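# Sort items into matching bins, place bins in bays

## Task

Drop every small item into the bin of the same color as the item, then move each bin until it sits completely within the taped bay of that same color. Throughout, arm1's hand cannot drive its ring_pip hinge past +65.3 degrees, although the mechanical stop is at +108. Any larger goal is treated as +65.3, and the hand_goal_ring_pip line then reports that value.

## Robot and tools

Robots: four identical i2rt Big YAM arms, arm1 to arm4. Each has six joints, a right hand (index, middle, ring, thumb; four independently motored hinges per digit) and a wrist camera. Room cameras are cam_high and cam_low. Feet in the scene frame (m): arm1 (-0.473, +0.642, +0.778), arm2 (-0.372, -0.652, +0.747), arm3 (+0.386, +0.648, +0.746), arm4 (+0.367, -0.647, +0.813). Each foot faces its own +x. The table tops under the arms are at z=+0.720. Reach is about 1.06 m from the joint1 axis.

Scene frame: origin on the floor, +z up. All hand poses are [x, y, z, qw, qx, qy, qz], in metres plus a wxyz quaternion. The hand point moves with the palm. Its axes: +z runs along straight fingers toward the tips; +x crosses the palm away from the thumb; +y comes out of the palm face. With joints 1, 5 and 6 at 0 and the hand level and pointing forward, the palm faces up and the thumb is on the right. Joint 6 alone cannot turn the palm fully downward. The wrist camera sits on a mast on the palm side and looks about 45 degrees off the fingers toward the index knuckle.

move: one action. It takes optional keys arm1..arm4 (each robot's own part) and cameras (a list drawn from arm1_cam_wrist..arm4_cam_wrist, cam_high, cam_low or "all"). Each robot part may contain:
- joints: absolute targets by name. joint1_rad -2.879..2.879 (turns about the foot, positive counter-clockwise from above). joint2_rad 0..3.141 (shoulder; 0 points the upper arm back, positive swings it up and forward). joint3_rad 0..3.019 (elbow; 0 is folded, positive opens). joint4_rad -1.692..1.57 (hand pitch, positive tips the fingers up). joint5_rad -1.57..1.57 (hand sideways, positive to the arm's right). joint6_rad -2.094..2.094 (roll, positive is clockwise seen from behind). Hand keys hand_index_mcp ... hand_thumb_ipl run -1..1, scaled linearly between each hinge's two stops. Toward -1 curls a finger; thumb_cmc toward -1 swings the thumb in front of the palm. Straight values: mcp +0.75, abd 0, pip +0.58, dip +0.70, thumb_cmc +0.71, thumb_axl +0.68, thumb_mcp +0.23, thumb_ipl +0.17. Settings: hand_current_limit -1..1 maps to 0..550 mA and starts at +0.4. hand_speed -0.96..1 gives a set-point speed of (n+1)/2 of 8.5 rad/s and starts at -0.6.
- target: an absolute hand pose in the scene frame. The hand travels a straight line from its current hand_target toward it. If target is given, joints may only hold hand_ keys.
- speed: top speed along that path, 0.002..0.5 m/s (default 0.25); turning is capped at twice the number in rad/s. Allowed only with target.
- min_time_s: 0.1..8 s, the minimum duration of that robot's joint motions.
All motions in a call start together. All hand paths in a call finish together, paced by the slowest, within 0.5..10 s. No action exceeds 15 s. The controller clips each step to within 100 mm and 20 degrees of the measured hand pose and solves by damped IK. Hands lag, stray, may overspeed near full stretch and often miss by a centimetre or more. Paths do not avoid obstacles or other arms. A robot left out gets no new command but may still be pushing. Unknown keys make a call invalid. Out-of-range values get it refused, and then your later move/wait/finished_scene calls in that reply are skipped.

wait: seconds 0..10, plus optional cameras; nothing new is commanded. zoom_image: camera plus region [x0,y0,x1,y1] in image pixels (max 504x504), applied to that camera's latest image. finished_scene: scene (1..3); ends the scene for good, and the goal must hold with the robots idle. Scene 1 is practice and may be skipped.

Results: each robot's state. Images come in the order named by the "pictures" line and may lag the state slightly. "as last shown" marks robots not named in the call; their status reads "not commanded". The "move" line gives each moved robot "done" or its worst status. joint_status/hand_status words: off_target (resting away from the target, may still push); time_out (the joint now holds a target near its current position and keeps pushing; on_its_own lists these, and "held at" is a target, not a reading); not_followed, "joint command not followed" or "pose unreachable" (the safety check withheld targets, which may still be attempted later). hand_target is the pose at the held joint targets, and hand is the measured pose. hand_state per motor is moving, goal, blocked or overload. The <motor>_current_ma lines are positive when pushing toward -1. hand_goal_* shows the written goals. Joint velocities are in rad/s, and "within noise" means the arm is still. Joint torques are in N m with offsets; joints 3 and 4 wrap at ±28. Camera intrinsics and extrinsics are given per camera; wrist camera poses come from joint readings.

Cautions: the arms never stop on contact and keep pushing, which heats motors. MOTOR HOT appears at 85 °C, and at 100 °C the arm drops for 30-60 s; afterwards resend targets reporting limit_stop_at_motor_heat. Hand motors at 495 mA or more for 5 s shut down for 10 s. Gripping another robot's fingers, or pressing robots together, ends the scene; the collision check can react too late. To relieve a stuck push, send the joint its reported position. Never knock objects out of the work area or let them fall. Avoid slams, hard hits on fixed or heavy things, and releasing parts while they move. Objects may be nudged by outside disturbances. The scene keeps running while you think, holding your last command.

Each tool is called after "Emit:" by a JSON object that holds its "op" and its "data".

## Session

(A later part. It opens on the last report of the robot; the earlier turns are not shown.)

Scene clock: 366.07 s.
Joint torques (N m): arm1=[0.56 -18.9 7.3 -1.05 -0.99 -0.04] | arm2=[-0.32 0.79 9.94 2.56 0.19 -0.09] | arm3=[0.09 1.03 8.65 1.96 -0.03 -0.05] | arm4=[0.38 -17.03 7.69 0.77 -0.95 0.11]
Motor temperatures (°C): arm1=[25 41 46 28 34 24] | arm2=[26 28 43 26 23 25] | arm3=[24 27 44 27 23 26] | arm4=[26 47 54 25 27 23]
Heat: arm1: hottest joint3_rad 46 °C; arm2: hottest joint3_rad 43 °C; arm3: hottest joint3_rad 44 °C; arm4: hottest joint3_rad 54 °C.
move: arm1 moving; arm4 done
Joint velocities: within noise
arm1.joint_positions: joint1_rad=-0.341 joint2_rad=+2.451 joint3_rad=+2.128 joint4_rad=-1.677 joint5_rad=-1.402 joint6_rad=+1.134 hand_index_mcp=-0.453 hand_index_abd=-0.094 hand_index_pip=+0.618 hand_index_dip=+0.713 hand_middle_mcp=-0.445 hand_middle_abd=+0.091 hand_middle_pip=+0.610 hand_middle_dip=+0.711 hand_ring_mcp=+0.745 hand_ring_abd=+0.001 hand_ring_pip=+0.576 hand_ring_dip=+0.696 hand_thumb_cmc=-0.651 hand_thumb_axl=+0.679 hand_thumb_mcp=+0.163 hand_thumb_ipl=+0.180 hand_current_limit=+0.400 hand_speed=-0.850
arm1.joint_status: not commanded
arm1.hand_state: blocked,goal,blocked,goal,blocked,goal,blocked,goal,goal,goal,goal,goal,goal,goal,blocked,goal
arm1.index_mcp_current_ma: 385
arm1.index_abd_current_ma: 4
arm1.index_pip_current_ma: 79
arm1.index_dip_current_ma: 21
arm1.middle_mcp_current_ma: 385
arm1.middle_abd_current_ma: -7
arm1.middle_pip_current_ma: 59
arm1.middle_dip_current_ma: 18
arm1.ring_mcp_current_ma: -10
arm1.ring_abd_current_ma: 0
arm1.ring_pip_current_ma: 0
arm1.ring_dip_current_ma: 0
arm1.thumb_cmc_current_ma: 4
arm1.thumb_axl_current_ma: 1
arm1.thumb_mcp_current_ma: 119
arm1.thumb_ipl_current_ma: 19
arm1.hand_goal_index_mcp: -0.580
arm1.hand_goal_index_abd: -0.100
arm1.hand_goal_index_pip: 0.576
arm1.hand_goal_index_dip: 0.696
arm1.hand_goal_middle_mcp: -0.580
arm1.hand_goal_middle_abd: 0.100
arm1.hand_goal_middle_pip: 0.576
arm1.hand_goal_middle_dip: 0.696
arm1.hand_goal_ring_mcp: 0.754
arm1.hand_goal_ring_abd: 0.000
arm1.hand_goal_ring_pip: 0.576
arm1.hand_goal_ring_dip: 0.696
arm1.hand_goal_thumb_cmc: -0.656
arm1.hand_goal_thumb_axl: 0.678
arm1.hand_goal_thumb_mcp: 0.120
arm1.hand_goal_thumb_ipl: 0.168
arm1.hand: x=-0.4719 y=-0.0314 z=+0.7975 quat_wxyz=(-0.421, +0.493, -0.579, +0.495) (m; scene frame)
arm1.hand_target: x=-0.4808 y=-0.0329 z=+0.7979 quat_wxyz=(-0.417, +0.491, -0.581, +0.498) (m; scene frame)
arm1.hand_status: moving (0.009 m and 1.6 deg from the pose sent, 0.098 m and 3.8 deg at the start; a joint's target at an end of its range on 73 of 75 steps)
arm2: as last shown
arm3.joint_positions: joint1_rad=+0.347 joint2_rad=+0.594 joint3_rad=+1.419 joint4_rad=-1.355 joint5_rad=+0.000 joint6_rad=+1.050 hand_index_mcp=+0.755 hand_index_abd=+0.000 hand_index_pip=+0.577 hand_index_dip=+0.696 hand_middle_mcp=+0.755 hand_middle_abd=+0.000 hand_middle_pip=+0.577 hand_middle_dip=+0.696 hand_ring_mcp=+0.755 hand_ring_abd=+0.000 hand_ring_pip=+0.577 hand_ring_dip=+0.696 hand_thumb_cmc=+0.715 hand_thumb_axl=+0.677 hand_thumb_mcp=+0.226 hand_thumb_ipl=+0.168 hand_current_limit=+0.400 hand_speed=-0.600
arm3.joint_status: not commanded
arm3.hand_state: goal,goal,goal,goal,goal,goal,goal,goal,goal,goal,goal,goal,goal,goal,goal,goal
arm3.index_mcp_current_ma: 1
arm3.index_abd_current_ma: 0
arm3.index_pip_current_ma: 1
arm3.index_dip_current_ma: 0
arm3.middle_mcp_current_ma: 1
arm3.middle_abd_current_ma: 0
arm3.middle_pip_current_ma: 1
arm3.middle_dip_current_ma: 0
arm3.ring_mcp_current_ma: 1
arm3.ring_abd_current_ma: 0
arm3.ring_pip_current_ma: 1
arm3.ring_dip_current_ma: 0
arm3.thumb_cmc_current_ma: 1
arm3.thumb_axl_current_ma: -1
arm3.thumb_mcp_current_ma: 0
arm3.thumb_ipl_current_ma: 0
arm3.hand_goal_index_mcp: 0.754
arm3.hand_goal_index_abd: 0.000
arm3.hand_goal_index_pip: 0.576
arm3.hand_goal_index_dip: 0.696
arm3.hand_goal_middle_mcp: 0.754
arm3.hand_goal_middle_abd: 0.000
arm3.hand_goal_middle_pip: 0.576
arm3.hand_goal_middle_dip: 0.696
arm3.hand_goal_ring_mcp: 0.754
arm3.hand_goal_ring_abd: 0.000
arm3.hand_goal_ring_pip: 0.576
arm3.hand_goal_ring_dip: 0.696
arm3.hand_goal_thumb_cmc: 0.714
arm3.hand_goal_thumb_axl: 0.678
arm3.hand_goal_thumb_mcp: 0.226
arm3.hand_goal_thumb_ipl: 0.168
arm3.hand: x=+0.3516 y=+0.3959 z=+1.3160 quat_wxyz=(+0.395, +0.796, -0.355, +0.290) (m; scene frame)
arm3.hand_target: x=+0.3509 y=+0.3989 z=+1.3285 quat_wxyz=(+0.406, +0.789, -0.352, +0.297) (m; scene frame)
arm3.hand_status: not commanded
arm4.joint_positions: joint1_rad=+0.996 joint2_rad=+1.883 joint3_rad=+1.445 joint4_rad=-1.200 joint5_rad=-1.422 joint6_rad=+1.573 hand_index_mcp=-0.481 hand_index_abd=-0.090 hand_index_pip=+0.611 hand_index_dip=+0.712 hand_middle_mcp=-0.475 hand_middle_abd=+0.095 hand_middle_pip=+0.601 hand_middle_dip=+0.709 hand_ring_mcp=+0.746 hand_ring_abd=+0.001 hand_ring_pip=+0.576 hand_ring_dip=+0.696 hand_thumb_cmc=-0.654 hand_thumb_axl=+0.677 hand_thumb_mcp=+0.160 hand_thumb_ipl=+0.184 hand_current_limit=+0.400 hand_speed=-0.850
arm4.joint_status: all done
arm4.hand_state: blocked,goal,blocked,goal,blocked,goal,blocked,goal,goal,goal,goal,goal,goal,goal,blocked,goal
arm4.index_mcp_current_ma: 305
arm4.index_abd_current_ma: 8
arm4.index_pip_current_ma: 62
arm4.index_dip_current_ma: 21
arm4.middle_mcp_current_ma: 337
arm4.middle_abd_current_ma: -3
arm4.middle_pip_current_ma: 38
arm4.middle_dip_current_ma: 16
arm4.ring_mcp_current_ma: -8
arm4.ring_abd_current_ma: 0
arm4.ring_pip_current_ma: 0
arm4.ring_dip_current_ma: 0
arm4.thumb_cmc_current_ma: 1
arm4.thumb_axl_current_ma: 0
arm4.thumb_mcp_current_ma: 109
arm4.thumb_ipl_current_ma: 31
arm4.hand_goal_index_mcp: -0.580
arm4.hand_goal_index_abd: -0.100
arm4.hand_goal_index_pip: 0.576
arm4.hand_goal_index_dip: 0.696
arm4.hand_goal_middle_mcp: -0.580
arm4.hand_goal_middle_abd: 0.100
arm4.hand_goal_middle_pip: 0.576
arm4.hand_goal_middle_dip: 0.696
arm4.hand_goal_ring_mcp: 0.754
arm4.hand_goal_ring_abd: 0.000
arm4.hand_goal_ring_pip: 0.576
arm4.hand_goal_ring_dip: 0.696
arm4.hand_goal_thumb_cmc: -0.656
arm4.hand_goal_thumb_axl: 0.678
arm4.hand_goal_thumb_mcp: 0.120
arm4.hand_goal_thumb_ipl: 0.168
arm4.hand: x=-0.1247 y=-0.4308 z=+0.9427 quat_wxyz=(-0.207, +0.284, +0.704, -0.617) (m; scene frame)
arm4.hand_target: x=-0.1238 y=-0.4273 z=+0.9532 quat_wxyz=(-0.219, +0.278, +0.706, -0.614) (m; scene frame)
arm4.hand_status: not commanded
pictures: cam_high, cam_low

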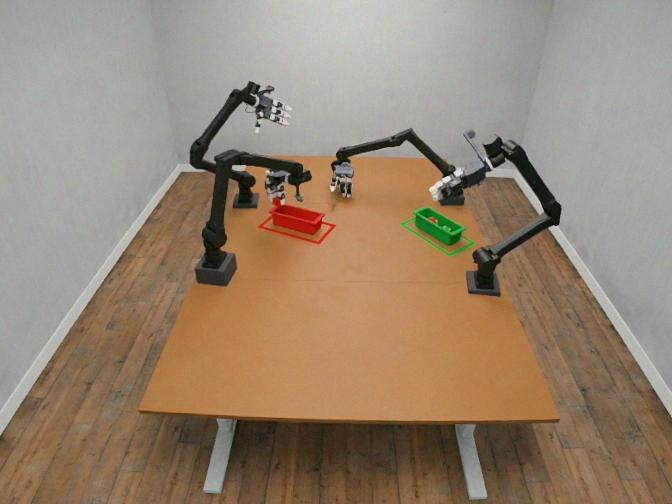

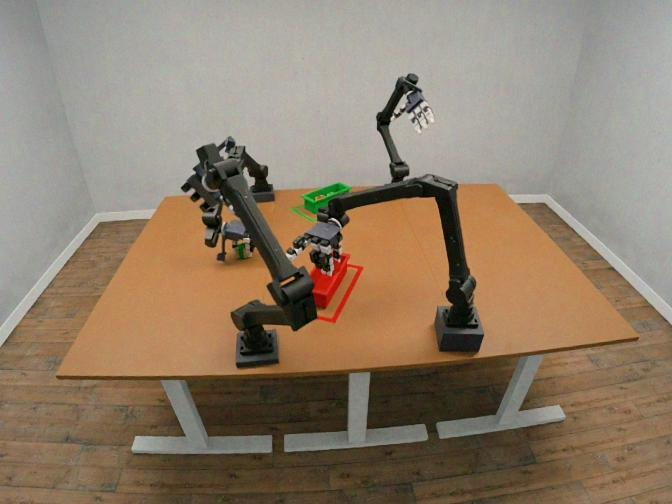

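Emit:
{"op": "move", "data": {"arm1": {"joints": {"hand_speed": -0.6, "hand_index_mcp": -0.3, "hand_middle_mcp": -0.3, "hand_thumb_mcp": 0.226}}, "arm4": {"target": [-0.151, -0.361, 0.925, 0.2458, -0.2827, -0.6997, 0.6083], "speed": 0.08}, "cameras": ["cam_high", "cam_low"]}}

Emit:
{"op": "zoom_image", "data": {"camera": "cam_high", "region": [240, 160, 350, 250]}}

Emit:
{"op": "zoom_image", "data": {"camera": "cam_low", "region": [270, 210, 390, 330]}}

Scene clock: 389.23 s.
Joint torques (N m): arm1=[0.62 -18.9 7.31 -1.07 -1.06 -0.03] | arm2=[0.09 0.85 9.85 2.66 0.18 -0.12] | arm3=[0.03 1.03 8.65 1.98 -0.03 -0.06] | arm4=[0.38 -16.03 12.12 -0.05 -1.08 -0.03]
Motor temperatures (°C): arm1=[25 38 47 28 33 24] | arm2=[26 28 43 26 23 25] | arm3=[24 27 44 27 23 26] | arm4=[26 46 51 25 28 23]
Heat: arm1: hottest joint3_rad 47 °C; arm2: hottest joint3_rad 43 °C; arm3: hottest joint3_rad 44 °C; arm4: hottest joint3_rad 51 °C.
move: arm1 done; arm4 off_target
Joint velocities: within noise
arm1.joint_positions: joint1_rad=-0.341 joint2_rad=+2.451 joint3_rad=+2.128 joint4_rad=-1.677 joint5_rad=-1.401 joint6_rad=+1.133 hand_index_mcp=-0.306 hand_index_abd=-0.094 hand_index_pip=+0.578 hand_index_dip=+0.698 hand_middle_mcp=-0.304 hand_middle_abd=+0.091 hand_middle_pip=+0.579 hand_middle_dip=+0.699 hand_ring_mcp=+0.745 hand_ring_abd=+0.001 hand_ring_pip=+0.576 hand_ring_dip=+0.696 hand_thumb_cmc=-0.653 hand_thumb_axl=+0.679 hand_thumb_mcp=+0.224 hand_thumb_ipl=+0.170 hand_current_limit=+0.400 hand_speed=-0.600
arm1.joint_status: all done
arm1.hand_state: goal,goal,goal,goal,goal,goal,goal,goal,goal,goal,goal,goal,goal,goal,goal,goal
arm1.index_mcp_current_ma: -5
arm1.index_abd_current_ma: 4
arm1.index_pip_current_ma: 1
arm1.index_dip_current_ma: 1
arm1.middle_mcp_current_ma: -2
arm1.middle_abd_current_ma: -7
arm1.middle_pip_current_ma: 1
arm1.middle_dip_current_ma: 1
arm1.ring_mcp_current_ma: -10
arm1.ring_abd_current_ma: 0
arm1.ring_pip_current_ma: 0
arm1.ring_dip_current_ma: 0
arm1.thumb_cmc_current_ma: 2
arm1.thumb_axl_current_ma: 1
arm1.thumb_mcp_current_ma: -1
arm1.thumb_ipl_current_ma: 1
arm1.hand_goal_index_mcp: -0.300
arm1.hand_goal_index_abd: -0.100
arm1.hand_goal_index_pip: 0.576
arm1.hand_goal_index_dip: 0.696
arm1.hand_goal_middle_mcp: -0.300
arm1.hand_goal_middle_abd: 0.100
arm1.hand_goal_middle_pip: 0.576
arm1.hand_goal_middle_dip: 0.696
arm1.hand_goal_ring_mcp: 0.754
arm1.hand_goal_ring_abd: 0.000
arm1.hand_goal_ring_pip: 0.576
arm1.hand_goal_ring_dip: 0.696
arm1.hand_goal_thumb_cmc: -0.656
arm1.hand_goal_thumb_axl: 0.678
arm1.hand_goal_thumb_mcp: 0.226
arm1.hand_goal_thumb_ipl: 0.168
arm1.hand: x=-0.4720 y=-0.0314 z=+0.7974 quat_wxyz=(-0.420, +0.493, -0.579, +0.495) (m; scene frame)
arm1.hand_target: x=-0.4805 y=-0.0329 z=+0.7979 quat_wxyz=(-0.417, +0.491, -0.581, +0.498) (m; scene frame)
arm1.hand_status: not commanded
arm2, arm3: as last shown
arm4.joint_positions: joint1_rad=+0.939 joint2_rad=+2.010 joint3_rad=+1.551 joint4_rad=-1.207 joint5_rad=-1.428 joint6_rad=+1.533 hand_index_mcp=-0.481 hand_index_abd=-0.090 hand_index_pip=+0.611 hand_index_dip=+0.712 hand_middle_mcp=-0.475 hand_middle_abd=+0.095 hand_middle_pip=+0.601 hand_middle_dip=+0.709 hand_ring_mcp=+0.746 hand_ring_abd=+0.001 hand_ring_pip=+0.576 hand_ring_dip=+0.696 hand_thumb_cmc=-0.654 hand_thumb_axl=+0.677 hand_thumb_mcp=+0.160 hand_thumb_ipl=+0.184 hand_current_limit=+0.400 hand_speed=-0.850
arm4.joint_status: not commanded
arm4.hand_state: blocked,goal,blocked,goal,blocked,goal,blocked,goal,goal,goal,goal,goal,goal,goal,blocked,goal
arm4.index_mcp_current_ma: 305
arm4.index_abd_current_ma: 8
arm4.index_pip_current_ma: 62
arm4.index_dip_current_ma: 21
arm4.middle_mcp_current_ma: 337
arm4.middle_abd_current_ma: -3
arm4.middle_pip_current_ma: 38
arm4.middle_dip_current_ma: 16
arm4.ring_mcp_current_ma: -8
arm4.ring_abd_current_ma: 0
arm4.ring_pip_current_ma: 0
arm4.ring_dip_current_ma: 0
arm4.thumb_cmc_current_ma: 1
arm4.thumb_axl_current_ma: 0
arm4.thumb_mcp_current_ma: 109
arm4.thumb_ipl_current_ma: 31
arm4.hand_goal_index_mcp: -0.580
arm4.hand_goal_index_abd: -0.100
arm4.hand_goal_index_pip: 0.576
arm4.hand_goal_index_dip: 0.696
arm4.hand_goal_middle_mcp: -0.580
arm4.hand_goal_middle_abd: 0.100
arm4.hand_goal_middle_pip: 0.576
arm4.hand_goal_middle_dip: 0.696
arm4.hand_goal_ring_mcp: 0.754
arm4.hand_goal_ring_abd: 0.000
arm4.hand_goal_ring_pip: 0.576
arm4.hand_goal_ring_dip: 0.696
arm4.hand_goal_thumb_cmc: -0.656
arm4.hand_goal_thumb_axl: 0.678
arm4.hand_goal_thumb_mcp: 0.120
arm4.hand_goal_thumb_ipl: 0.168
arm4.hand: x=-0.1378 y=-0.3779 z=+0.9108 quat_wxyz=(-0.227, +0.298, +0.696, -0.613) (m; scene frame)
arm4.hand_target: x=-0.1499 y=-0.3618 z=+0.9254 quat_wxyz=(-0.247, +0.284, +0.700, -0.607) (m; scene frame)
arm4.hand_status: off_target (0.026 m and 2.9 deg from the pose sent, 0.077 m and 4.6 deg at the start)
pictures: cam_high, cam_low

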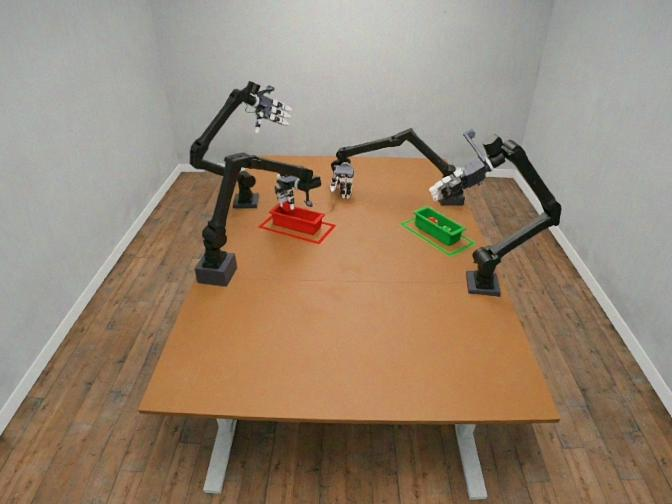

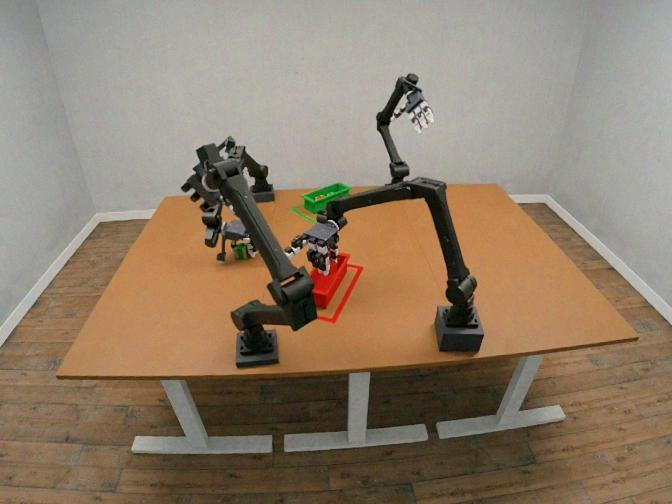

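Scaled by 4.582 from the camera's 672x504 image, which has a finer 960x720 frame.

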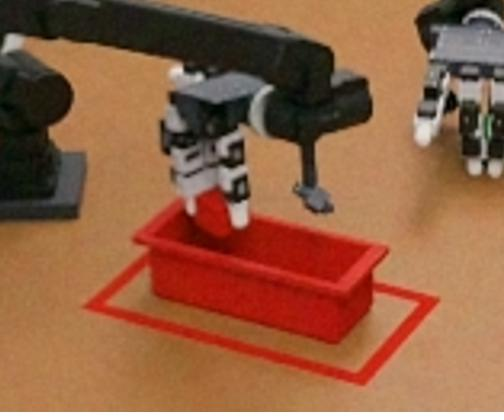

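Scaled by 4.200 from the camera's 672x504 image, which has a finer 960x720 frame.

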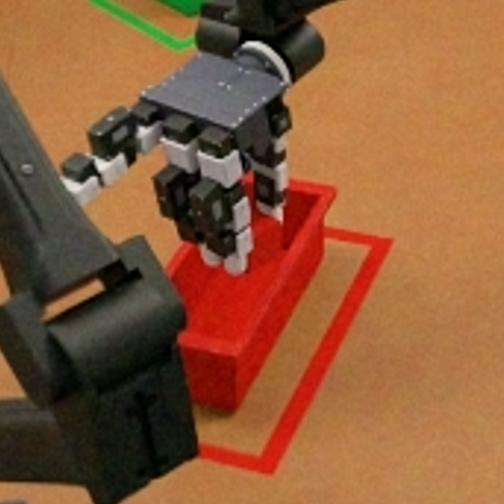

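Emit:
{"op": "move", "data": {"arm1": {"target": [-0.477, -0.033, 0.91, 0.4304, -0.4951, 0.5696, -0.4952], "speed": 0.12}, "arm4": {"target": [-0.180, -0.341, 0.925, 0.2458, -0.2827, -0.6997, 0.6083], "speed": 0.08}, "cameras": ["cam_high", "cam_low"]}}

Emit:
{"op": "zoom_image", "data": {"camera": "cam_high", "region": [240, 160, 350, 250]}}

Emit:
{"op": "zoom_image", "data": {"camera": "cam_low", "region": [180, 210, 390, 330]}}

Scene clock: 409.63 s.
Joint torques (N m): arm1=[0.97 -20.13 9.13 -0.87 -1.33 0.21] | arm2=[-0.21 1.2 9.77 2.62 0.16 -0.1] | arm3=[0.03 1.08 8.65 1.98 -0.04 -0.05] | arm4=[1.2 -17.2 12.42 0.17 -1.09 0.23]
Motor temperatures (°C): arm1=[25 38 47 28 33 24] | arm2=[26 28 43 26 23 25] | arm3=[24 27 44 27 23 26] | arm4=[26 42 51 25 28 23]
Heat: arm1: hottest joint3_rad 47 °C; arm2: hottest joint3_rad 43 °C; arm3: hottest joint3_rad 44 °C; arm4: hottest joint3_rad 51 °C.
move: arm1 off_target; arm4 off_target
Joint velocities: within noise
arm1.joint_positions: joint1_rad=-0.341 joint2_rad=+2.320 joint3_rad=+2.128 joint4_rad=-1.677 joint5_rad=-1.403 joint6_rad=+1.289 hand_index_mcp=-0.306 hand_index_abd=-0.094 hand_index_pip=+0.578 hand_index_dip=+0.698 hand_middle_mcp=-0.304 hand_middle_abd=+0.091 hand_middle_pip=+0.579 hand_middle_dip=+0.699 hand_ring_mcp=+0.745 hand_ring_abd=+0.001 hand_ring_pip=+0.576 hand_ring_dip=+0.696 hand_thumb_cmc=-0.653 hand_thumb_axl=+0.679 hand_thumb_mcp=+0.224 hand_thumb_ipl=+0.170 hand_current_limit=+0.400 hand_speed=-0.600
arm1.joint_status: not commanded
arm1.hand_state: goal,goal,goal,goal,goal,goal,goal,goal,goal,goal,goal,goal,goal,goal,goal,goal
arm1.index_mcp_current_ma: -5
arm1.index_abd_current_ma: 4
arm1.index_pip_current_ma: 1
arm1.index_dip_current_ma: 1
arm1.middle_mcp_current_ma: -2
arm1.middle_abd_current_ma: -7
arm1.middle_pip_current_ma: 1
arm1.middle_dip_current_ma: 1
arm1.ring_mcp_current_ma: -10
arm1.ring_abd_current_ma: 0
arm1.ring_pip_current_ma: 0
arm1.ring_dip_current_ma: 0
arm1.thumb_cmc_current_ma: 2
arm1.thumb_axl_current_ma: 1
arm1.thumb_mcp_current_ma: -1
arm1.thumb_ipl_current_ma: 1
arm1.hand_goal_index_mcp: -0.300
arm1.hand_goal_index_abd: -0.100
arm1.hand_goal_index_pip: 0.576
arm1.hand_goal_index_dip: 0.696
arm1.hand_goal_middle_mcp: -0.300
arm1.hand_goal_middle_abd: 0.100
arm1.hand_goal_middle_pip: 0.576
arm1.hand_goal_middle_dip: 0.696
arm1.hand_goal_ring_mcp: 0.754
arm1.hand_goal_ring_abd: 0.000
arm1.hand_goal_ring_pip: 0.576
arm1.hand_goal_ring_dip: 0.696
arm1.hand_goal_thumb_cmc: -0.656
arm1.hand_goal_thumb_axl: 0.678
arm1.hand_goal_thumb_mcp: 0.226
arm1.hand_goal_thumb_ipl: 0.168
arm1.hand: x=-0.4709 y=-0.0272 z=+0.8836 quat_wxyz=(-0.419, +0.481, -0.591, +0.493) (m; scene frame)
arm1.hand_target: x=-0.4763 y=-0.0323 z=+0.9097 quat_wxyz=(-0.408, +0.486, -0.587, +0.503) (m; scene frame)
arm1.hand_status: off_target (0.028 m and 3.2 deg from the pose sent, 0.113 m and 1.6 deg at the start; a joint's target at an end of its range on 51 of 52 steps)
arm2, arm3: as last shown
arm4.joint_positions: joint1_rad=+0.939 joint2_rad=+2.087 joint3_rad=+1.678 joint4_rad=-1.208 joint5_rad=-1.430 joint6_rad=+1.560 hand_index_mcp=-0.481 hand_index_abd=-0.090 hand_index_pip=+0.611 hand_index_dip=+0.712 hand_middle_mcp=-0.475 hand_middle_abd=+0.095 hand_middle_pip=+0.601 hand_middle_dip=+0.709 hand_ring_mcp=+0.746 hand_ring_abd=+0.001 hand_ring_pip=+0.576 hand_ring_dip=+0.696 hand_thumb_cmc=-0.654 hand_thumb_axl=+0.677 hand_thumb_mcp=+0.160 hand_thumb_ipl=+0.184 hand_current_limit=+0.400 hand_speed=-0.850
arm4.joint_status: not commanded
arm4.hand_state: blocked,goal,blocked,goal,blocked,goal,blocked,goal,goal,goal,goal,goal,goal,goal,blocked,goal
arm4.index_mcp_current_ma: 305
arm4.index_abd_current_ma: 8
arm4.index_pip_current_ma: 62
arm4.index_dip_current_ma: 21
arm4.middle_mcp_current_ma: 337
arm4.middle_abd_current_ma: -3
arm4.middle_pip_current_ma: 38
arm4.middle_dip_current_ma: 16
arm4.ring_mcp_current_ma: -8
arm4.ring_abd_current_ma: 0
arm4.ring_pip_current_ma: 0
arm4.ring_dip_current_ma: 0
arm4.thumb_cmc_current_ma: 1
arm4.thumb_axl_current_ma: 0
arm4.thumb_mcp_current_ma: 109
arm4.thumb_ipl_current_ma: 31
arm4.hand_goal_index_mcp: -0.580
arm4.hand_goal_index_abd: -0.100
arm4.hand_goal_index_pip: 0.576
arm4.hand_goal_index_dip: 0.696
arm4.hand_goal_middle_mcp: -0.580
arm4.hand_goal_middle_abd: 0.100
arm4.hand_goal_middle_pip: 0.576
arm4.hand_goal_middle_dip: 0.696
arm4.hand_goal_ring_mcp: 0.754
arm4.hand_goal_ring_abd: 0.000
arm4.hand_goal_ring_pip: 0.576
arm4.hand_goal_ring_dip: 0.696
arm4.hand_goal_thumb_cmc: -0.656
arm4.hand_goal_thumb_axl: 0.678
arm4.hand_goal_thumb_mcp: 0.120
arm4.hand_goal_thumb_ipl: 0.168
arm4.hand: x=-0.1653 y=-0.3514 z=+0.9096 quat_wxyz=(-0.236, +0.293, +0.697, -0.610) (m; scene frame)
arm4.hand_target: x=-0.1790 y=-0.3418 z=+0.9254 quat_wxyz=(-0.247, +0.283, +0.700, -0.608) (m; scene frame)
arm4.hand_status: off_target (0.024 m and 1.7 deg from the pose sent, 0.058 m and 2.9 deg at the start)
pictures: cam_high, cam_low

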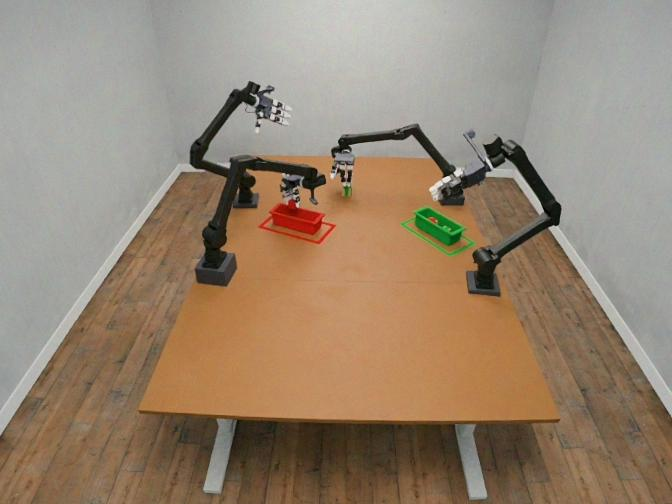

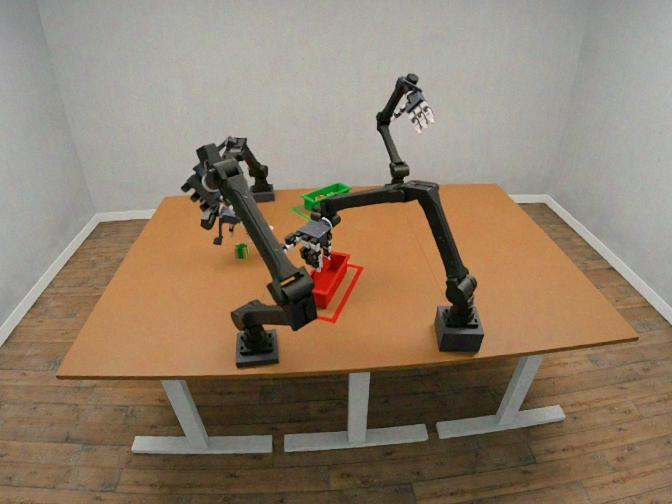

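Scaled by 4.582 from the camera's 672x504 image, which has a finer 960x720 frame.

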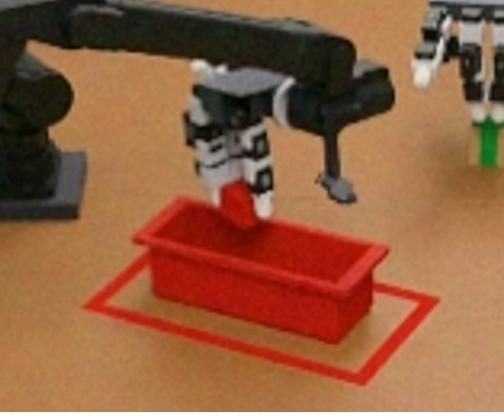

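Scaled by 2.400 from the camera's 672x504 image, which has a finer 960x720 frame.

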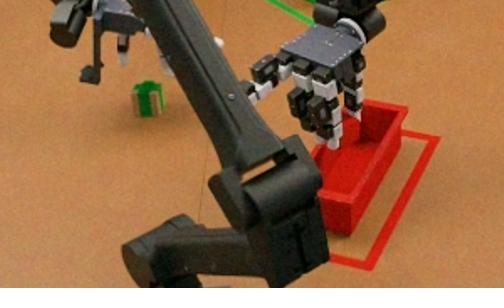

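Emit:
{"op": "move", "data": {"arm4": {"target": [-0.184, -0.352, 0.890, 0.2458, -0.2827, -0.6997, 0.6083], "speed": 0.08}, "cameras": ["cam_high"]}}

Emit:
{"op": "zoom_image", "data": {"camera": "cam_high", "region": [240, 160, 350, 250]}}

Scene clock: 419.33 s.
Joint torques (N m): arm1=[0.97 -20.48 9.17 -0.87 -1.33 0.19] | arm2=[-0.56 1.44 9.8 2.52 0.16 -0.11] | arm3=[0.03 1.03 8.65 1.98 -0.04 -0.06] | arm4=[1.49 -18.67 7.83 1.02 -1.02 0.24]
Motor temperatures (°C): arm1=[25 38 48 28 34 24] | arm2=[26 28 43 26 23 25] | arm3=[24 27 44 27 23 26] | arm4=[26 44 52 25 28 23]
Heat: arm1: hottest joint3_rad 48 °C; arm2: hottest joint3_rad 43 °C; arm3: hottest joint3_rad 44 °C; arm4: hottest joint3_rad 52 °C.
move: arm4 done
Joint velocities: within noise
arm1, arm3: as last shown
arm1.joint_positions: joint1_rad=-0.341 joint2_rad=+2.320 joint3_rad=+2.128 joint4_rad=-1.677 joint5_rad=-1.403 joint6_rad=+1.290 hand_index_mcp=-0.306 hand_index_abd=-0.094 hand_index_pip=+0.578 hand_index_dip=+0.698 hand_middle_mcp=-0.304 hand_middle_abd=+0.091 hand_middle_pip=+0.579 hand_middle_dip=+0.699 hand_ring_mcp=+0.745 hand_ring_abd=+0.001 hand_ring_pip=+0.576 hand_ring_dip=+0.696 hand_thumb_cmc=-0.653 hand_thumb_axl=+0.679 hand_thumb_mcp=+0.224 hand_thumb_ipl=+0.170 hand_current_limit=+0.400 hand_speed=-0.600
arm1.hand: x=-0.4709 y=-0.0271 z=+0.8836 quat_wxyz=(-0.419, +0.481, -0.591, +0.493) (m; scene frame)
arm2.joint_positions: joint1_rad=+0.591 joint2_rad=+0.597 joint3_rad=+1.324 joint4_rad=-1.296 joint5_rad=+0.041 joint6_rad=+1.167 hand_index_mcp=+0.755 hand_index_abd=+0.001 hand_index_pip=+0.577 hand_index_dip=+0.696 hand_middle_mcp=+0.755 hand_middle_abd=+0.001 hand_middle_pip=+0.577 hand_middle_dip=+0.696 hand_ring_mcp=+0.755 hand_ring_abd=+0.001 hand_ring_pip=+0.577 hand_ring_dip=+0.696 hand_thumb_cmc=+0.714 hand_thumb_axl=+0.677 hand_thumb_mcp=+0.226 hand_thumb_ipl=+0.168 hand_current_limit=+0.400 hand_speed=-0.600
arm2.joint_status: not commanded
arm2.hand_state: goal,goal,goal,goal,goal,goal,goal,goal,goal,goal,goal,goal,goal,goal,goal,goal
arm2.index_mcp_current_ma: 0
arm2.index_abd_current_ma: 0
arm2.index_pip_current_ma: 0
arm2.index_dip_current_ma: 0
arm2.middle_mcp_current_ma: 0
arm2.middle_abd_current_ma: 0
arm2.middle_pip_current_ma: 0
arm2.middle_dip_current_ma: 0
arm2.ring_mcp_current_ma: 0
arm2.ring_abd_current_ma: 0
arm2.ring_pip_current_ma: 0
arm2.ring_dip_current_ma: 0
arm2.thumb_cmc_current_ma: 0
arm2.thumb_axl_current_ma: 0
arm2.thumb_mcp_current_ma: 0
arm2.thumb_ipl_current_ma: 0
arm2.hand_goal_index_mcp: 0.754
arm2.hand_goal_index_abd: 0.000
arm2.hand_goal_index_pip: 0.576
arm2.hand_goal_index_dip: 0.696
arm2.hand_goal_middle_mcp: 0.754
arm2.hand_goal_middle_abd: 0.000
arm2.hand_goal_middle_pip: 0.576
arm2.hand_goal_middle_dip: 0.696
arm2.hand_goal_ring_mcp: 0.754
arm2.hand_goal_ring_abd: 0.000
arm2.hand_goal_ring_pip: 0.576
arm2.hand_goal_ring_dip: 0.696
arm2.hand_goal_thumb_cmc: 0.714
arm2.hand_goal_thumb_axl: 0.678
arm2.hand_goal_thumb_mcp: 0.226
arm2.hand_goal_thumb_ipl: 0.168
arm2.hand: x=-0.4458 y=-0.4043 z=+1.2819 quat_wxyz=(-0.379, +0.221, +0.846, +0.303) (m; scene frame)
arm2.hand_target: x=-0.4462 y=-0.4072 z=+1.2924 quat_wxyz=(-0.389, +0.216, +0.841, +0.307) (m; scene frame)
arm2.hand_status: not commanded
arm4.joint_positions: joint1_rad=+0.953 joint2_rad=+2.115 joint3_rad=+1.662 joint4_rad=-1.035 joint5_rad=-1.431 joint6_rad=+1.661 hand_index_mcp=-0.481 hand_index_abd=-0.090 hand_index_pip=+0.611 hand_index_dip=+0.712 hand_middle_mcp=-0.475 hand_middle_abd=+0.095 hand_middle_pip=+0.601 hand_middle_dip=+0.709 hand_ring_mcp=+0.746 hand_ring_abd=+0.001 hand_ring_pip=+0.576 hand_ring_dip=+0.696 hand_thumb_cmc=-0.654 hand_thumb_axl=+0.677 hand_thumb_mcp=+0.160 hand_thumb_ipl=+0.184 hand_current_limit=+0.400 hand_speed=-0.850
arm4.joint_status: not commanded
arm4.hand_state: blocked,goal,blocked,goal,blocked,goal,blocked,goal,goal,goal,goal,goal,goal,goal,blocked,goal
arm4.index_mcp_current_ma: 305
arm4.index_abd_current_ma: 8
arm4.index_pip_current_ma: 62
arm4.index_dip_current_ma: 21
arm4.middle_mcp_current_ma: 337
arm4.middle_abd_current_ma: -3
arm4.middle_pip_current_ma: 38
arm4.middle_dip_current_ma: 16
arm4.ring_mcp_current_ma: -8
arm4.ring_abd_current_ma: 0
arm4.ring_pip_current_ma: 0
arm4.ring_dip_current_ma: 0
arm4.thumb_cmc_current_ma: 1
arm4.thumb_axl_current_ma: 0
arm4.thumb_mcp_current_ma: 109
arm4.thumb_ipl_current_ma: 31
arm4.hand_goal_index_mcp: -0.580
arm4.hand_goal_index_abd: -0.100
arm4.hand_goal_index_pip: 0.576
arm4.hand_goal_index_dip: 0.696
arm4.hand_goal_middle_mcp: -0.580
arm4.hand_goal_middle_abd: 0.100
arm4.hand_goal_middle_pip: 0.576
arm4.hand_goal_middle_dip: 0.696
arm4.hand_goal_ring_mcp: 0.754
arm4.hand_goal_ring_abd: 0.000
arm4.hand_goal_ring_pip: 0.576
arm4.hand_goal_ring_dip: 0.696
arm4.hand_goal_thumb_cmc: -0.656
arm4.hand_goal_thumb_axl: 0.678
arm4.hand_goal_thumb_mcp: 0.120
arm4.hand_goal_thumb_ipl: 0.168
arm4.hand: x=-0.1816 y=-0.3477 z=+0.8875 quat_wxyz=(-0.247, +0.284, +0.701, -0.606) (m; scene frame)
arm4.hand_target: x=-0.1839 y=-0.3520 z=+0.8899 quat_wxyz=(-0.245, +0.282, +0.700, -0.609) (m; scene frame)
arm4.hand_status: done (0.005 m and 0.3 deg from the pose sent, 0.027 m and 1.7 deg at the start)
pictures: cam_high

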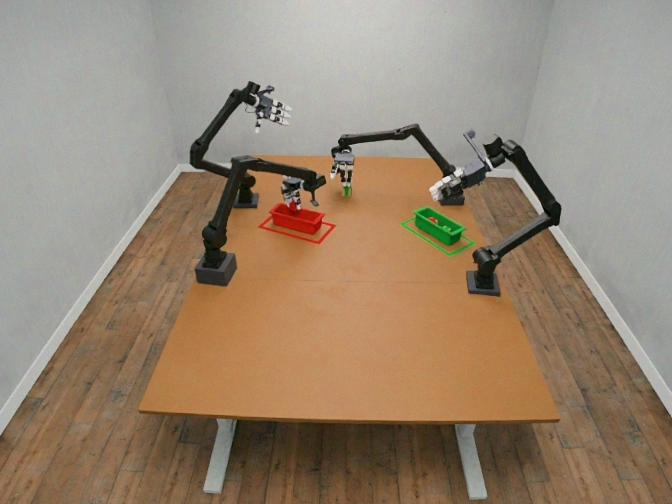

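Scaled by 4.582 from the camera's 672x504 image, which has a finer 960x720 frame.

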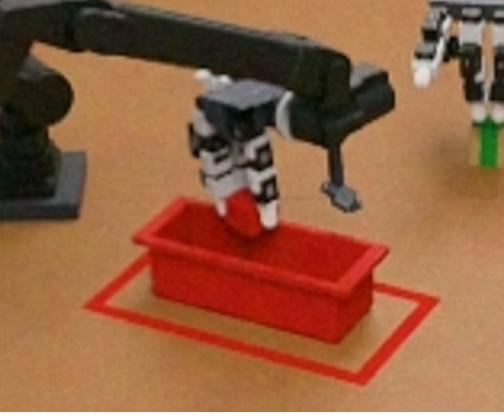

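Emit:
{"op": "move", "data": {"arm4": {"target": [-0.167, -0.366, 0.880, 0.2458, -0.2827, -0.6997, 0.6083], "speed": 0.08}, "cameras": ["cam_high"]}}

Emit:
{"op": "zoom_image", "data": {"camera": "cam_high", "region": [240, 160, 350, 250]}}

Scene clock: 425.80 s.
Joint torques (N m): arm1=[0.97 -20.54 9.17 -0.88 -1.33 0.19] | arm2=[-0.56 1.32 9.96 2.63 0.19 -0.11] | arm3=[0.03 1.03 8.65 1.98 -0.04 -0.06] | arm4=[1.26 -19.72 7.51 1.01 -0.9 0.1]
Motor temperatures (°C): arm1=[25 39 49 28 34 24] | arm2=[26 28 43 26 23 25] | arm3=[24 27 44 27 23 26] | arm4=[26 44 51 25 28 23]
Heat: arm1: hottest joint3_rad 49 °C; arm2: hottest joint3_rad 43 °C; arm3: hottest joint3_rad 44 °C; arm4: hottest joint3_rad 51 °C.
move: arm4 off_target
Joint velocities: within noise
arm1, arm2, arm3: as last shown
arm4.joint_positions: joint1_rad=+0.953 joint2_rad=+2.099 joint3_rad=+1.570 joint4_rad=-0.996 joint5_rad=-1.435 joint6_rad=+1.658 hand_index_mcp=-0.493 hand_index_abd=-0.093 hand_index_pip=+0.611 hand_index_dip=+0.712 hand_middle_mcp=-0.478 hand_middle_abd=+0.092 hand_middle_pip=+0.601 hand_middle_dip=+0.709 hand_ring_mcp=+0.746 hand_ring_abd=+0.001 hand_ring_pip=+0.576 hand_ring_dip=+0.696 hand_thumb_cmc=-0.649 hand_thumb_axl=+0.677 hand_thumb_mcp=+0.161 hand_thumb_ipl=+0.185 hand_current_limit=+0.400 hand_speed=-0.850
arm4.joint_status: not commanded
arm4.hand_state: blocked,goal,blocked,goal,blocked,goal,blocked,goal,goal,goal,goal,goal,goal,goal,blocked,goal
arm4.index_mcp_current_ma: 255
arm4.index_abd_current_ma: 5
arm4.index_pip_current_ma: 62
arm4.index_dip_current_ma: 21
arm4.middle_mcp_current_ma: 323
arm4.middle_abd_current_ma: -6
arm4.middle_pip_current_ma: 38
arm4.middle_dip_current_ma: 16
arm4.ring_mcp_current_ma: -8
arm4.ring_abd_current_ma: 0
arm4.ring_pip_current_ma: 0
arm4.ring_dip_current_ma: 0
arm4.thumb_cmc_current_ma: 6
arm4.thumb_axl_current_ma: 0
arm4.thumb_mcp_current_ma: 112
arm4.thumb_ipl_current_ma: 33
arm4.hand_goal_index_mcp: -0.580
arm4.hand_goal_index_abd: -0.100
arm4.hand_goal_index_pip: 0.576
arm4.hand_goal_index_dip: 0.696
arm4.hand_goal_middle_mcp: -0.580
arm4.hand_goal_middle_abd: 0.100
arm4.hand_goal_middle_pip: 0.576
arm4.hand_goal_middle_dip: 0.696
arm4.hand_goal_ring_mcp: 0.754
arm4.hand_goal_ring_abd: 0.000
arm4.hand_goal_ring_pip: 0.576
arm4.hand_goal_ring_dip: 0.696
arm4.hand_goal_thumb_cmc: -0.656
arm4.hand_goal_thumb_axl: 0.678
arm4.hand_goal_thumb_mcp: 0.120
arm4.hand_goal_thumb_ipl: 0.168
arm4.hand: x=-0.1637 y=-0.3651 z=+0.8668 quat_wxyz=(-0.235, +0.294, +0.695, -0.612) (m; scene frame)
arm4.hand_target: x=-0.1669 y=-0.3661 z=+0.8800 quat_wxyz=(-0.245, +0.282, +0.700, -0.609) (m; scene frame)
arm4.hand_status: off_target (0.014 m and 1.9 deg from the pose sent, 0.025 m and 0.3 deg at the start)
pictures: cam_high

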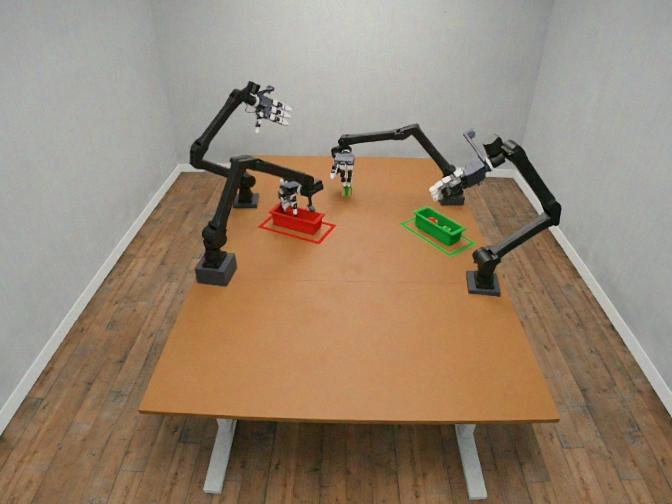

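Scaled by 4.582 from the camera's 672x504 image, which has a finer 960x720 frame.

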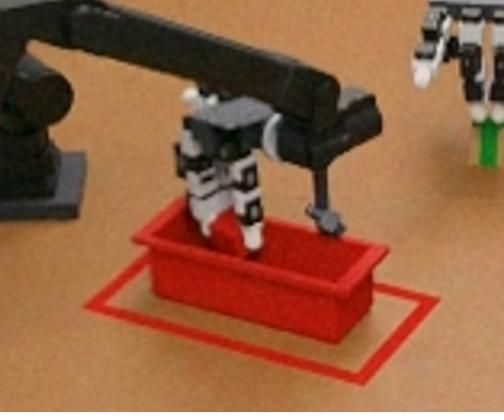

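Emit:
{"op": "move", "data": {"arm4": {"target": [-0.167, -0.366, 0.892, 0.2458, -0.2827, -0.6997, 0.6083], "speed": 0.08}}}

Emit:
{"op": "move", "data": {"arm4": {"joints": {"hand_speed": -0.6, "hand_index_mcp": -0.36, "hand_middle_mcp": -0.36, "hand_thumb_mcp": 0.226}}, "cameras": ["cam_high", "cam_low"]}}

Emit:
{"op": "zoom_image", "data": {"camera": "cam_high", "region": [240, 160, 350, 250]}}

Scene clock: 433.03 s.
Joint torques (N m): arm1=[0.97 -20.54 9.17 -0.84 -1.33 0.2] | arm2=[-0.73 0.67 9.84 2.55 0.15 -0.11] | arm3=[0.03 1.08 8.65 1.98 -0.04 -0.05] | arm4=[1.26 -19.31 8.08 0.42 -0.89 0.17]
Motor temperatures (°C): arm1=[24 39 50 28 34 24] | arm2=[26 28 43 26 23 25] | arm3=[24 27 44 27 23 26] | arm4=[26 43 50 25 28 23]
Heat: arm1: hottest joint3_rad 50 °C; arm2: hottest joint3_rad 43 °C; arm3: hottest joint3_rad 44 °C; arm4: hottest joint3_rad 50 °C.
move: arm4 off_target
Joint velocities: within noise
arm1, arm2, arm3: as last shown
arm4.joint_positions: joint1_rad=+0.953 joint2_rad=+2.079 joint3_rad=+1.569 joint4_rad=-0.995 joint5_rad=-1.435 joint6_rad=+1.658 hand_index_mcp=-0.493 hand_index_abd=-0.093 hand_index_pip=+0.611 hand_index_dip=+0.712 hand_middle_mcp=-0.478 hand_middle_abd=+0.092 hand_middle_pip=+0.601 hand_middle_dip=+0.709 hand_ring_mcp=+0.746 hand_ring_abd=+0.001 hand_ring_pip=+0.576 hand_ring_dip=+0.696 hand_thumb_cmc=-0.649 hand_thumb_axl=+0.677 hand_thumb_mcp=+0.161 hand_thumb_ipl=+0.185 hand_current_limit=+0.400 hand_speed=-0.850
arm4.joint_status: not commanded
arm4.hand_state: blocked,goal,blocked,goal,blocked,goal,blocked,goal,goal,goal,goal,goal,goal,goal,blocked,goal
arm4.index_mcp_current_ma: 255
arm4.index_abd_current_ma: 5
arm4.index_pip_current_ma: 62
arm4.index_dip_current_ma: 21
arm4.middle_mcp_current_ma: 323
arm4.middle_abd_current_ma: -6
arm4.middle_pip_current_ma: 38
arm4.middle_dip_current_ma: 16
arm4.ring_mcp_current_ma: -8
arm4.ring_abd_current_ma: 0
arm4.ring_pip_current_ma: 0
arm4.ring_dip_current_ma: 0
arm4.thumb_cmc_current_ma: 6
arm4.thumb_axl_current_ma: 0
arm4.thumb_mcp_current_ma: 112
arm4.thumb_ipl_current_ma: 33
arm4.hand_goal_index_mcp: -0.580
arm4.hand_goal_index_abd: -0.100
arm4.hand_goal_index_pip: 0.576
arm4.hand_goal_index_dip: 0.696
arm4.hand_goal_middle_mcp: -0.580
arm4.hand_goal_middle_abd: 0.100
arm4.hand_goal_middle_pip: 0.576
arm4.hand_goal_middle_dip: 0.696
arm4.hand_goal_ring_mcp: 0.754
arm4.hand_goal_ring_abd: 0.000
arm4.hand_goal_ring_pip: 0.576
arm4.hand_goal_ring_dip: 0.696
arm4.hand_goal_thumb_cmc: -0.656
arm4.hand_goal_thumb_axl: 0.678
arm4.hand_goal_thumb_mcp: 0.120
arm4.hand_goal_thumb_ipl: 0.168
arm4.hand: x=-0.1648 y=-0.3641 z=+0.8777 quat_wxyz=(-0.242, +0.288, +0.698, -0.610) (m; scene frame)
arm4.hand_target: x=-0.1670 y=-0.3660 z=+0.8919 quat_wxyz=(-0.246, +0.282, +0.700, -0.608) (m; scene frame)
arm4.hand_status: off_target (0.015 m and 0.7 deg from the pose sent, 0.026 m and 1.9 deg at the start)
pictures: none

Scene clock: 433.63 s.
Joint torques (N m): arm1=[1.08 -20.48 9.17 -0.85 -1.33 0.19] | arm2=[-0.15 0.21 9.78 2.62 0.17 -0.13] | arm3=[0.09 1.08 8.66 1.98 -0.03 -0.06] | arm4=[1.26 -19.14 8.08 0.42 -0.9 0.17]
Motor temperatures (°C): arm1=[24 39 50 28 34 24] | arm2=[26 28 43 26 23 25] | arm3=[24 27 44 27 23 26] | arm4=[26 43 50 25 28 23]
Heat: arm1: hottest joint3_rad 50 °C; arm2: hottest joint3_rad 43 °C; arm3: hottest joint3_rad 44 °C; arm4: hottest joint3_rad 50 °C.
move: arm4 done
Joint velocities: within noise
arm1, arm2, arm3: as last shown
arm4.joint_positions: joint1_rad=+0.953 joint2_rad=+2.076 joint3_rad=+1.569 joint4_rad=-0.995 joint5_rad=-1.435 joint6_rad=+1.658 hand_index_mcp=-0.367 hand_index_abd=-0.093 hand_index_pip=+0.578 hand_index_dip=+0.699 hand_middle_mcp=-0.362 hand_middle_abd=+0.092 hand_middle_pip=+0.579 hand_middle_dip=+0.699 hand_ring_mcp=+0.746 hand_ring_abd=+0.001 hand_ring_pip=+0.576 hand_ring_dip=+0.696 hand_thumb_cmc=-0.653 hand_thumb_axl=+0.677 hand_thumb_mcp=+0.224 hand_thumb_ipl=+0.170 hand_current_limit=+0.400 hand_speed=-0.600
arm4.joint_status: all done
arm4.hand_state: goal,goal,goal,goal,goal,goal,goal,goal,goal,goal,goal,goal,goal,goal,goal,goal
arm4.index_mcp_current_ma: -6
arm4.index_abd_current_ma: 5
arm4.index_pip_current_ma: 1
arm4.index_dip_current_ma: 1
arm4.middle_mcp_current_ma: -1
arm4.middle_abd_current_ma: -6
arm4.middle_pip_current_ma: 2
arm4.middle_dip_current_ma: 2
arm4.ring_mcp_current_ma: -8
arm4.ring_abd_current_ma: 0
arm4.ring_pip_current_ma: 0
arm4.ring_dip_current_ma: 0
arm4.thumb_cmc_current_ma: 2
arm4.thumb_axl_current_ma: 0
arm4.thumb_mcp_current_ma: -2
arm4.thumb_ipl_current_ma: 1
arm4.hand_goal_index_mcp: -0.360
arm4.hand_goal_index_abd: -0.100
arm4.hand_goal_index_pip: 0.576
arm4.hand_goal_index_dip: 0.696
arm4.hand_goal_middle_mcp: -0.360
arm4.hand_goal_middle_abd: 0.100
arm4.hand_goal_middle_pip: 0.576
arm4.hand_goal_middle_dip: 0.696
arm4.hand_goal_ring_mcp: 0.754
arm4.hand_goal_ring_abd: 0.000
arm4.hand_goal_ring_pip: 0.576
arm4.hand_goal_ring_dip: 0.696
arm4.hand_goal_thumb_cmc: -0.656
arm4.hand_goal_thumb_axl: 0.678
arm4.hand_goal_thumb_mcp: 0.226
arm4.hand_goal_thumb_ipl: 0.168
arm4.hand: x=-0.1650 y=-0.3640 z=+0.8794 quat_wxyz=(-0.243, +0.287, +0.698, -0.609) (m; scene frame)
arm4.hand_target: x=-0.1670 y=-0.3660 z=+0.8919 quat_wxyz=(-0.246, +0.282, +0.700, -0.608) (m; scene frame)
arm4.hand_status: not commanded
pictures: cam_high, cam_low

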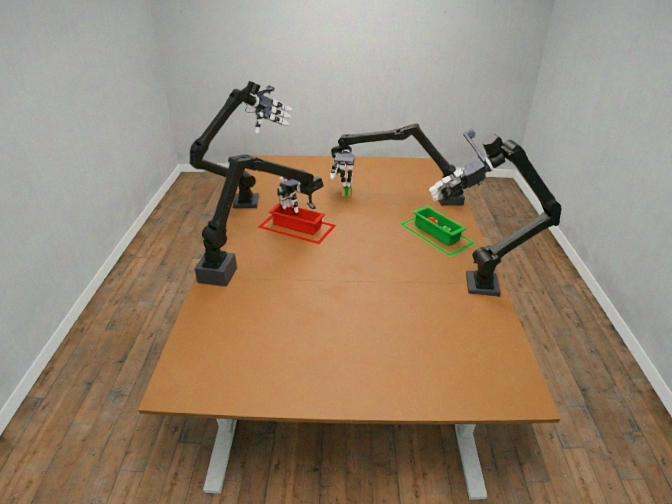

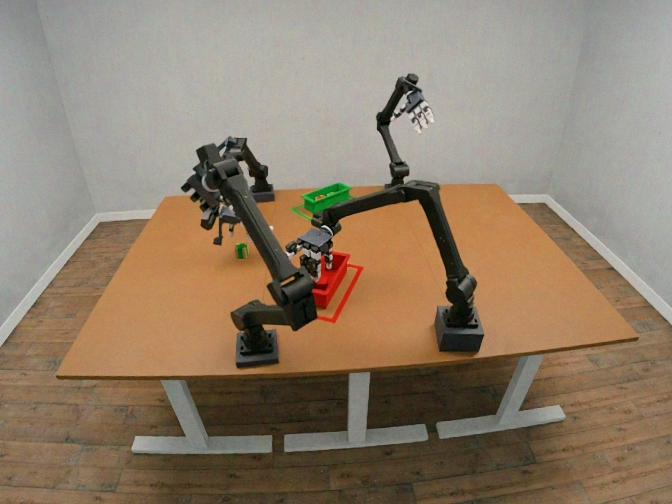

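Scaled by 4.582 from the camera's 672x504 image, which has a finer 960x720 frame.

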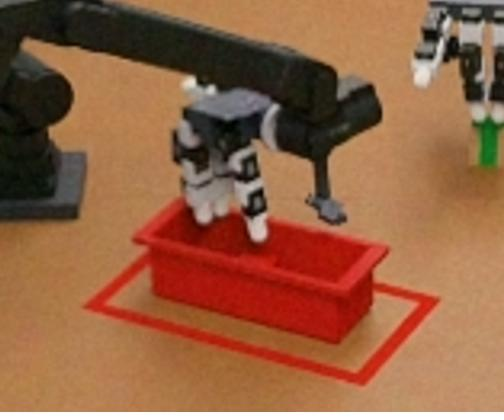

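Emit:
{"op": "move", "data": {"arm1": {"joints": {"joint1_rad": 0.70, "joint2_rad": 1.408, "joint3_rad": 0.94, "joint4_rad": -1.10, "joint5_rad": -1.43, "joint6_rad": 1.6, "hand_middle_mcp": 0.754, "hand_middle_abd": 0.0, "hand_thumb_cmc": -0.6}, "min_time_s": 6}, "arm4": {"joints": {"joint2_rad": 1.93}, "min_time_s": 3}, "cameras": ["cam_high", "cam_low"]}}

Emit:
{"op": "zoom_image", "data": {"camera": "cam_high", "region": [240, 160, 350, 250]}}

Emit:
{"op": "zoom_image", "data": {"camera": "cam_high", "region": [395, 170, 485, 260]}}

Emit:
{"op": "zoom_image", "data": {"camera": "cam_low", "region": [265, 140, 385, 230]}}

Scene clock: 464.00 s.
Joint torques (N m): arm1=[2.49 -8.7 6.42 0.59 -1.49 0.21] | arm2=[-0.38 0.38 9.94 2.32 0.16 -0.12] | arm3=[0.03 1.08 8.66 1.98 -0.03 -0.05] | arm4=[1.26 -18.14 8.72 0.61 -0.89 0.14]
Motor temperatures (°C): arm1=[24 40 49 28 35 24] | arm2=[26 28 43 26 23 25] | arm3=[24 27 44 27 23 26] | arm4=[26 42 49 25 28 23]
Heat: arm1: hottest joint3_rad 49 °C; arm2: hottest joint3_rad 43 °C; arm3: hottest joint3_rad 44 °C; arm4: hottest joint3_rad 49 °C.
move: arm1 off_target; arm4 done
Joint velocities: within noise
arm1.joint_positions: joint1_rad=+0.689 joint2_rad=+1.425 joint3_rad=+0.938 joint4_rad=-1.114 joint5_rad=-1.426 joint6_rad=+1.590 hand_index_mcp=-0.305 hand_index_abd=-0.096 hand_index_pip=+0.578 hand_index_dip=+0.698 hand_middle_mcp=+0.733 hand_middle_abd=+0.003 hand_middle_pip=+0.576 hand_middle_dip=+0.698 hand_ring_mcp=+0.745 hand_ring_abd=+0.001 hand_ring_pip=+0.576 hand_ring_dip=+0.696 hand_thumb_cmc=-0.603 hand_thumb_axl=+0.679 hand_thumb_mcp=+0.224 hand_thumb_ipl=+0.170 hand_current_limit=+0.400 hand_speed=-0.600
arm1.joint_status: hand_middle_mcp off_target (ended at +0.733, target +0.754); the others done
arm1.hand_state: goal,goal,goal,goal,blocked,goal,goal,goal,goal,goal,goal,goal,goal,goal,goal,goal
arm1.index_mcp_current_ma: -3
arm1.index_abd_current_ma: 2
arm1.index_pip_current_ma: 1
arm1.index_dip_current_ma: 1
arm1.middle_mcp_current_ma: -32
arm1.middle_abd_current_ma: 1
arm1.middle_pip_current_ma: 0
arm1.middle_dip_current_ma: 1
arm1.ring_mcp_current_ma: -10
arm1.ring_abd_current_ma: 0
arm1.ring_pip_current_ma: 0
arm1.ring_dip_current_ma: 0
arm1.thumb_cmc_current_ma: -2
arm1.thumb_axl_current_ma: 1
arm1.thumb_mcp_current_ma: -1
arm1.thumb_ipl_current_ma: 1
arm1.hand_goal_index_mcp: -0.300
arm1.hand_goal_index_abd: -0.100
arm1.hand_goal_index_pip: 0.576
arm1.hand_goal_index_dip: 0.696
arm1.hand_goal_middle_mcp: 0.754
arm1.hand_goal_middle_abd: 0.000
arm1.hand_goal_middle_pip: 0.576
arm1.hand_goal_middle_dip: 0.696
arm1.hand_goal_ring_mcp: 0.754
arm1.hand_goal_ring_abd: 0.000
arm1.hand_goal_ring_pip: 0.576
arm1.hand_goal_ring_dip: 0.696
arm1.hand_goal_thumb_cmc: -0.600
arm1.hand_goal_thumb_axl: 0.678
arm1.hand_goal_thumb_mcp: 0.226
arm1.hand_goal_thumb_ipl: 0.168
arm1.hand: x=-0.1170 y=+0.5171 z=+0.9308 quat_wxyz=(-0.612, +0.694, -0.302, +0.229) (m; scene frame)
arm1.hand_target: x=-0.1140 y=+0.5198 z=+0.9376 quat_wxyz=(-0.612, +0.697, -0.291, +0.235) (m; scene frame)
arm1.hand_status: not commanded
arm2, arm3: as last shown
arm4.joint_positions: joint1_rad=+0.953 joint2_rad=+1.948 joint3_rad=+1.569 joint4_rad=-0.995 joint5_rad=-1.435 joint6_rad=+1.658 hand_index_mcp=-0.367 hand_index_abd=-0.093 hand_index_pip=+0.578 hand_index_dip=+0.699 hand_middle_mcp=-0.362 hand_middle_abd=+0.092 hand_middle_pip=+0.579 hand_middle_dip=+0.699 hand_ring_mcp=+0.746 hand_ring_abd=+0.001 hand_ring_pip=+0.576 hand_ring_dip=+0.696 hand_thumb_cmc=-0.653 hand_thumb_axl=+0.677 hand_thumb_mcp=+0.224 hand_thumb_ipl=+0.170 hand_current_limit=+0.400 hand_speed=-0.600
arm4.joint_status: all done
arm4.hand_state: goal,goal,goal,goal,goal,goal,goal,goal,goal,goal,goal,goal,goal,goal,goal,goal
arm4.index_mcp_current_ma: -6
arm4.index_abd_current_ma: 5
arm4.index_pip_current_ma: 1
arm4.index_dip_current_ma: 1
arm4.middle_mcp_current_ma: -1
arm4.middle_abd_current_ma: -6
arm4.middle_pip_current_ma: 2
arm4.middle_dip_current_ma: 2
arm4.ring_mcp_current_ma: -8
arm4.ring_abd_current_ma: 0
arm4.ring_pip_current_ma: 0
arm4.ring_dip_current_ma: 0
arm4.thumb_cmc_current_ma: 2
arm4.thumb_axl_current_ma: 0
arm4.thumb_mcp_current_ma: -2
arm4.thumb_ipl_current_ma: 1
arm4.hand_goal_index_mcp: -0.360
arm4.hand_goal_index_abd: -0.100
arm4.hand_goal_index_pip: 0.576
arm4.hand_goal_index_dip: 0.696
arm4.hand_goal_middle_mcp: -0.360
arm4.hand_goal_middle_abd: 0.100
arm4.hand_goal_middle_pip: 0.576
arm4.hand_goal_middle_dip: 0.696
arm4.hand_goal_ring_mcp: 0.754
arm4.hand_goal_ring_abd: 0.000
arm4.hand_goal_ring_pip: 0.576
arm4.hand_goal_ring_dip: 0.696
arm4.hand_goal_thumb_cmc: -0.656
arm4.hand_goal_thumb_axl: 0.678
arm4.hand_goal_thumb_mcp: 0.226
arm4.hand_goal_thumb_ipl: 0.168
arm4.hand: x=-0.1677 y=-0.3618 z=+0.9512 quat_wxyz=(-0.288, +0.247, +0.712, -0.591) (m; scene frame)
arm4.hand_target: x=-0.1686 y=-0.3649 z=+0.9627 quat_wxyz=(-0.289, +0.243, +0.713, -0.590) (m; scene frame)
arm4.hand_status: not commanded
pictures: cam_high, cam_low

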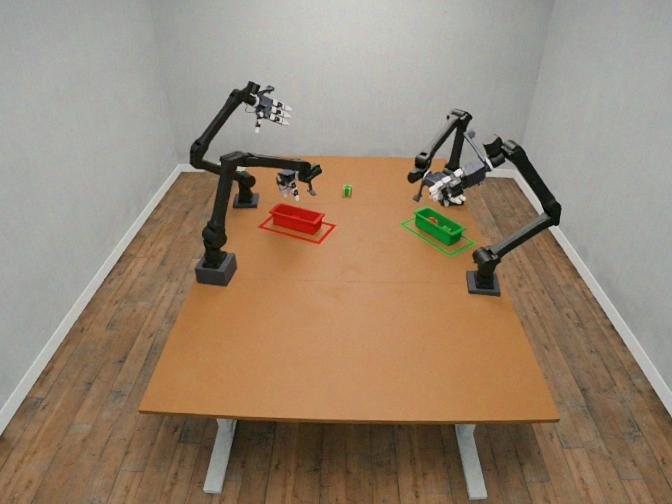

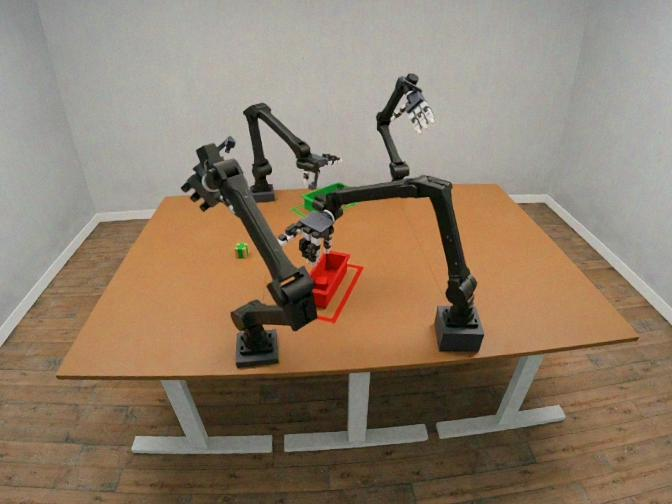

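Scaled by 4.582 from the camera's 672x504 image, which has a finer 960x720 frame.

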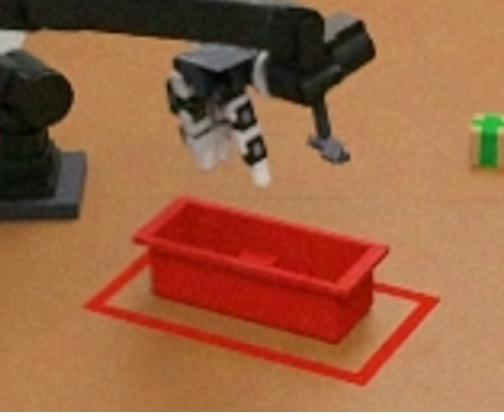

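Scaled by 5.600 from the camera's 672x504 image, which has a finer 960x720 frame.

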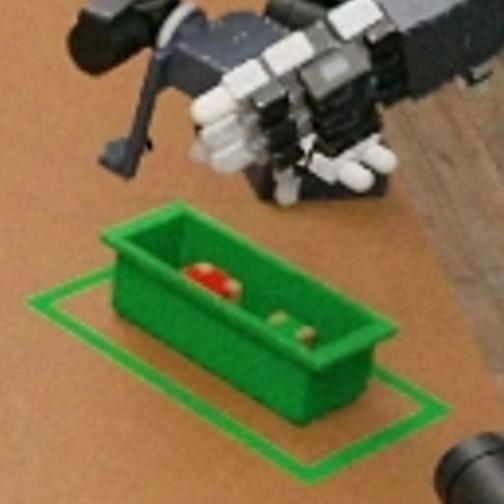

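Scaled by 4.200 from the camera's 672x504 image, which has a finer 960x720 frame.

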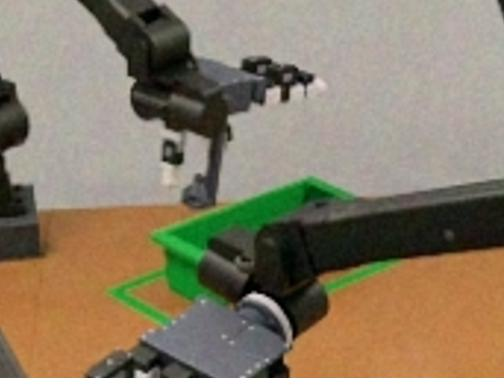

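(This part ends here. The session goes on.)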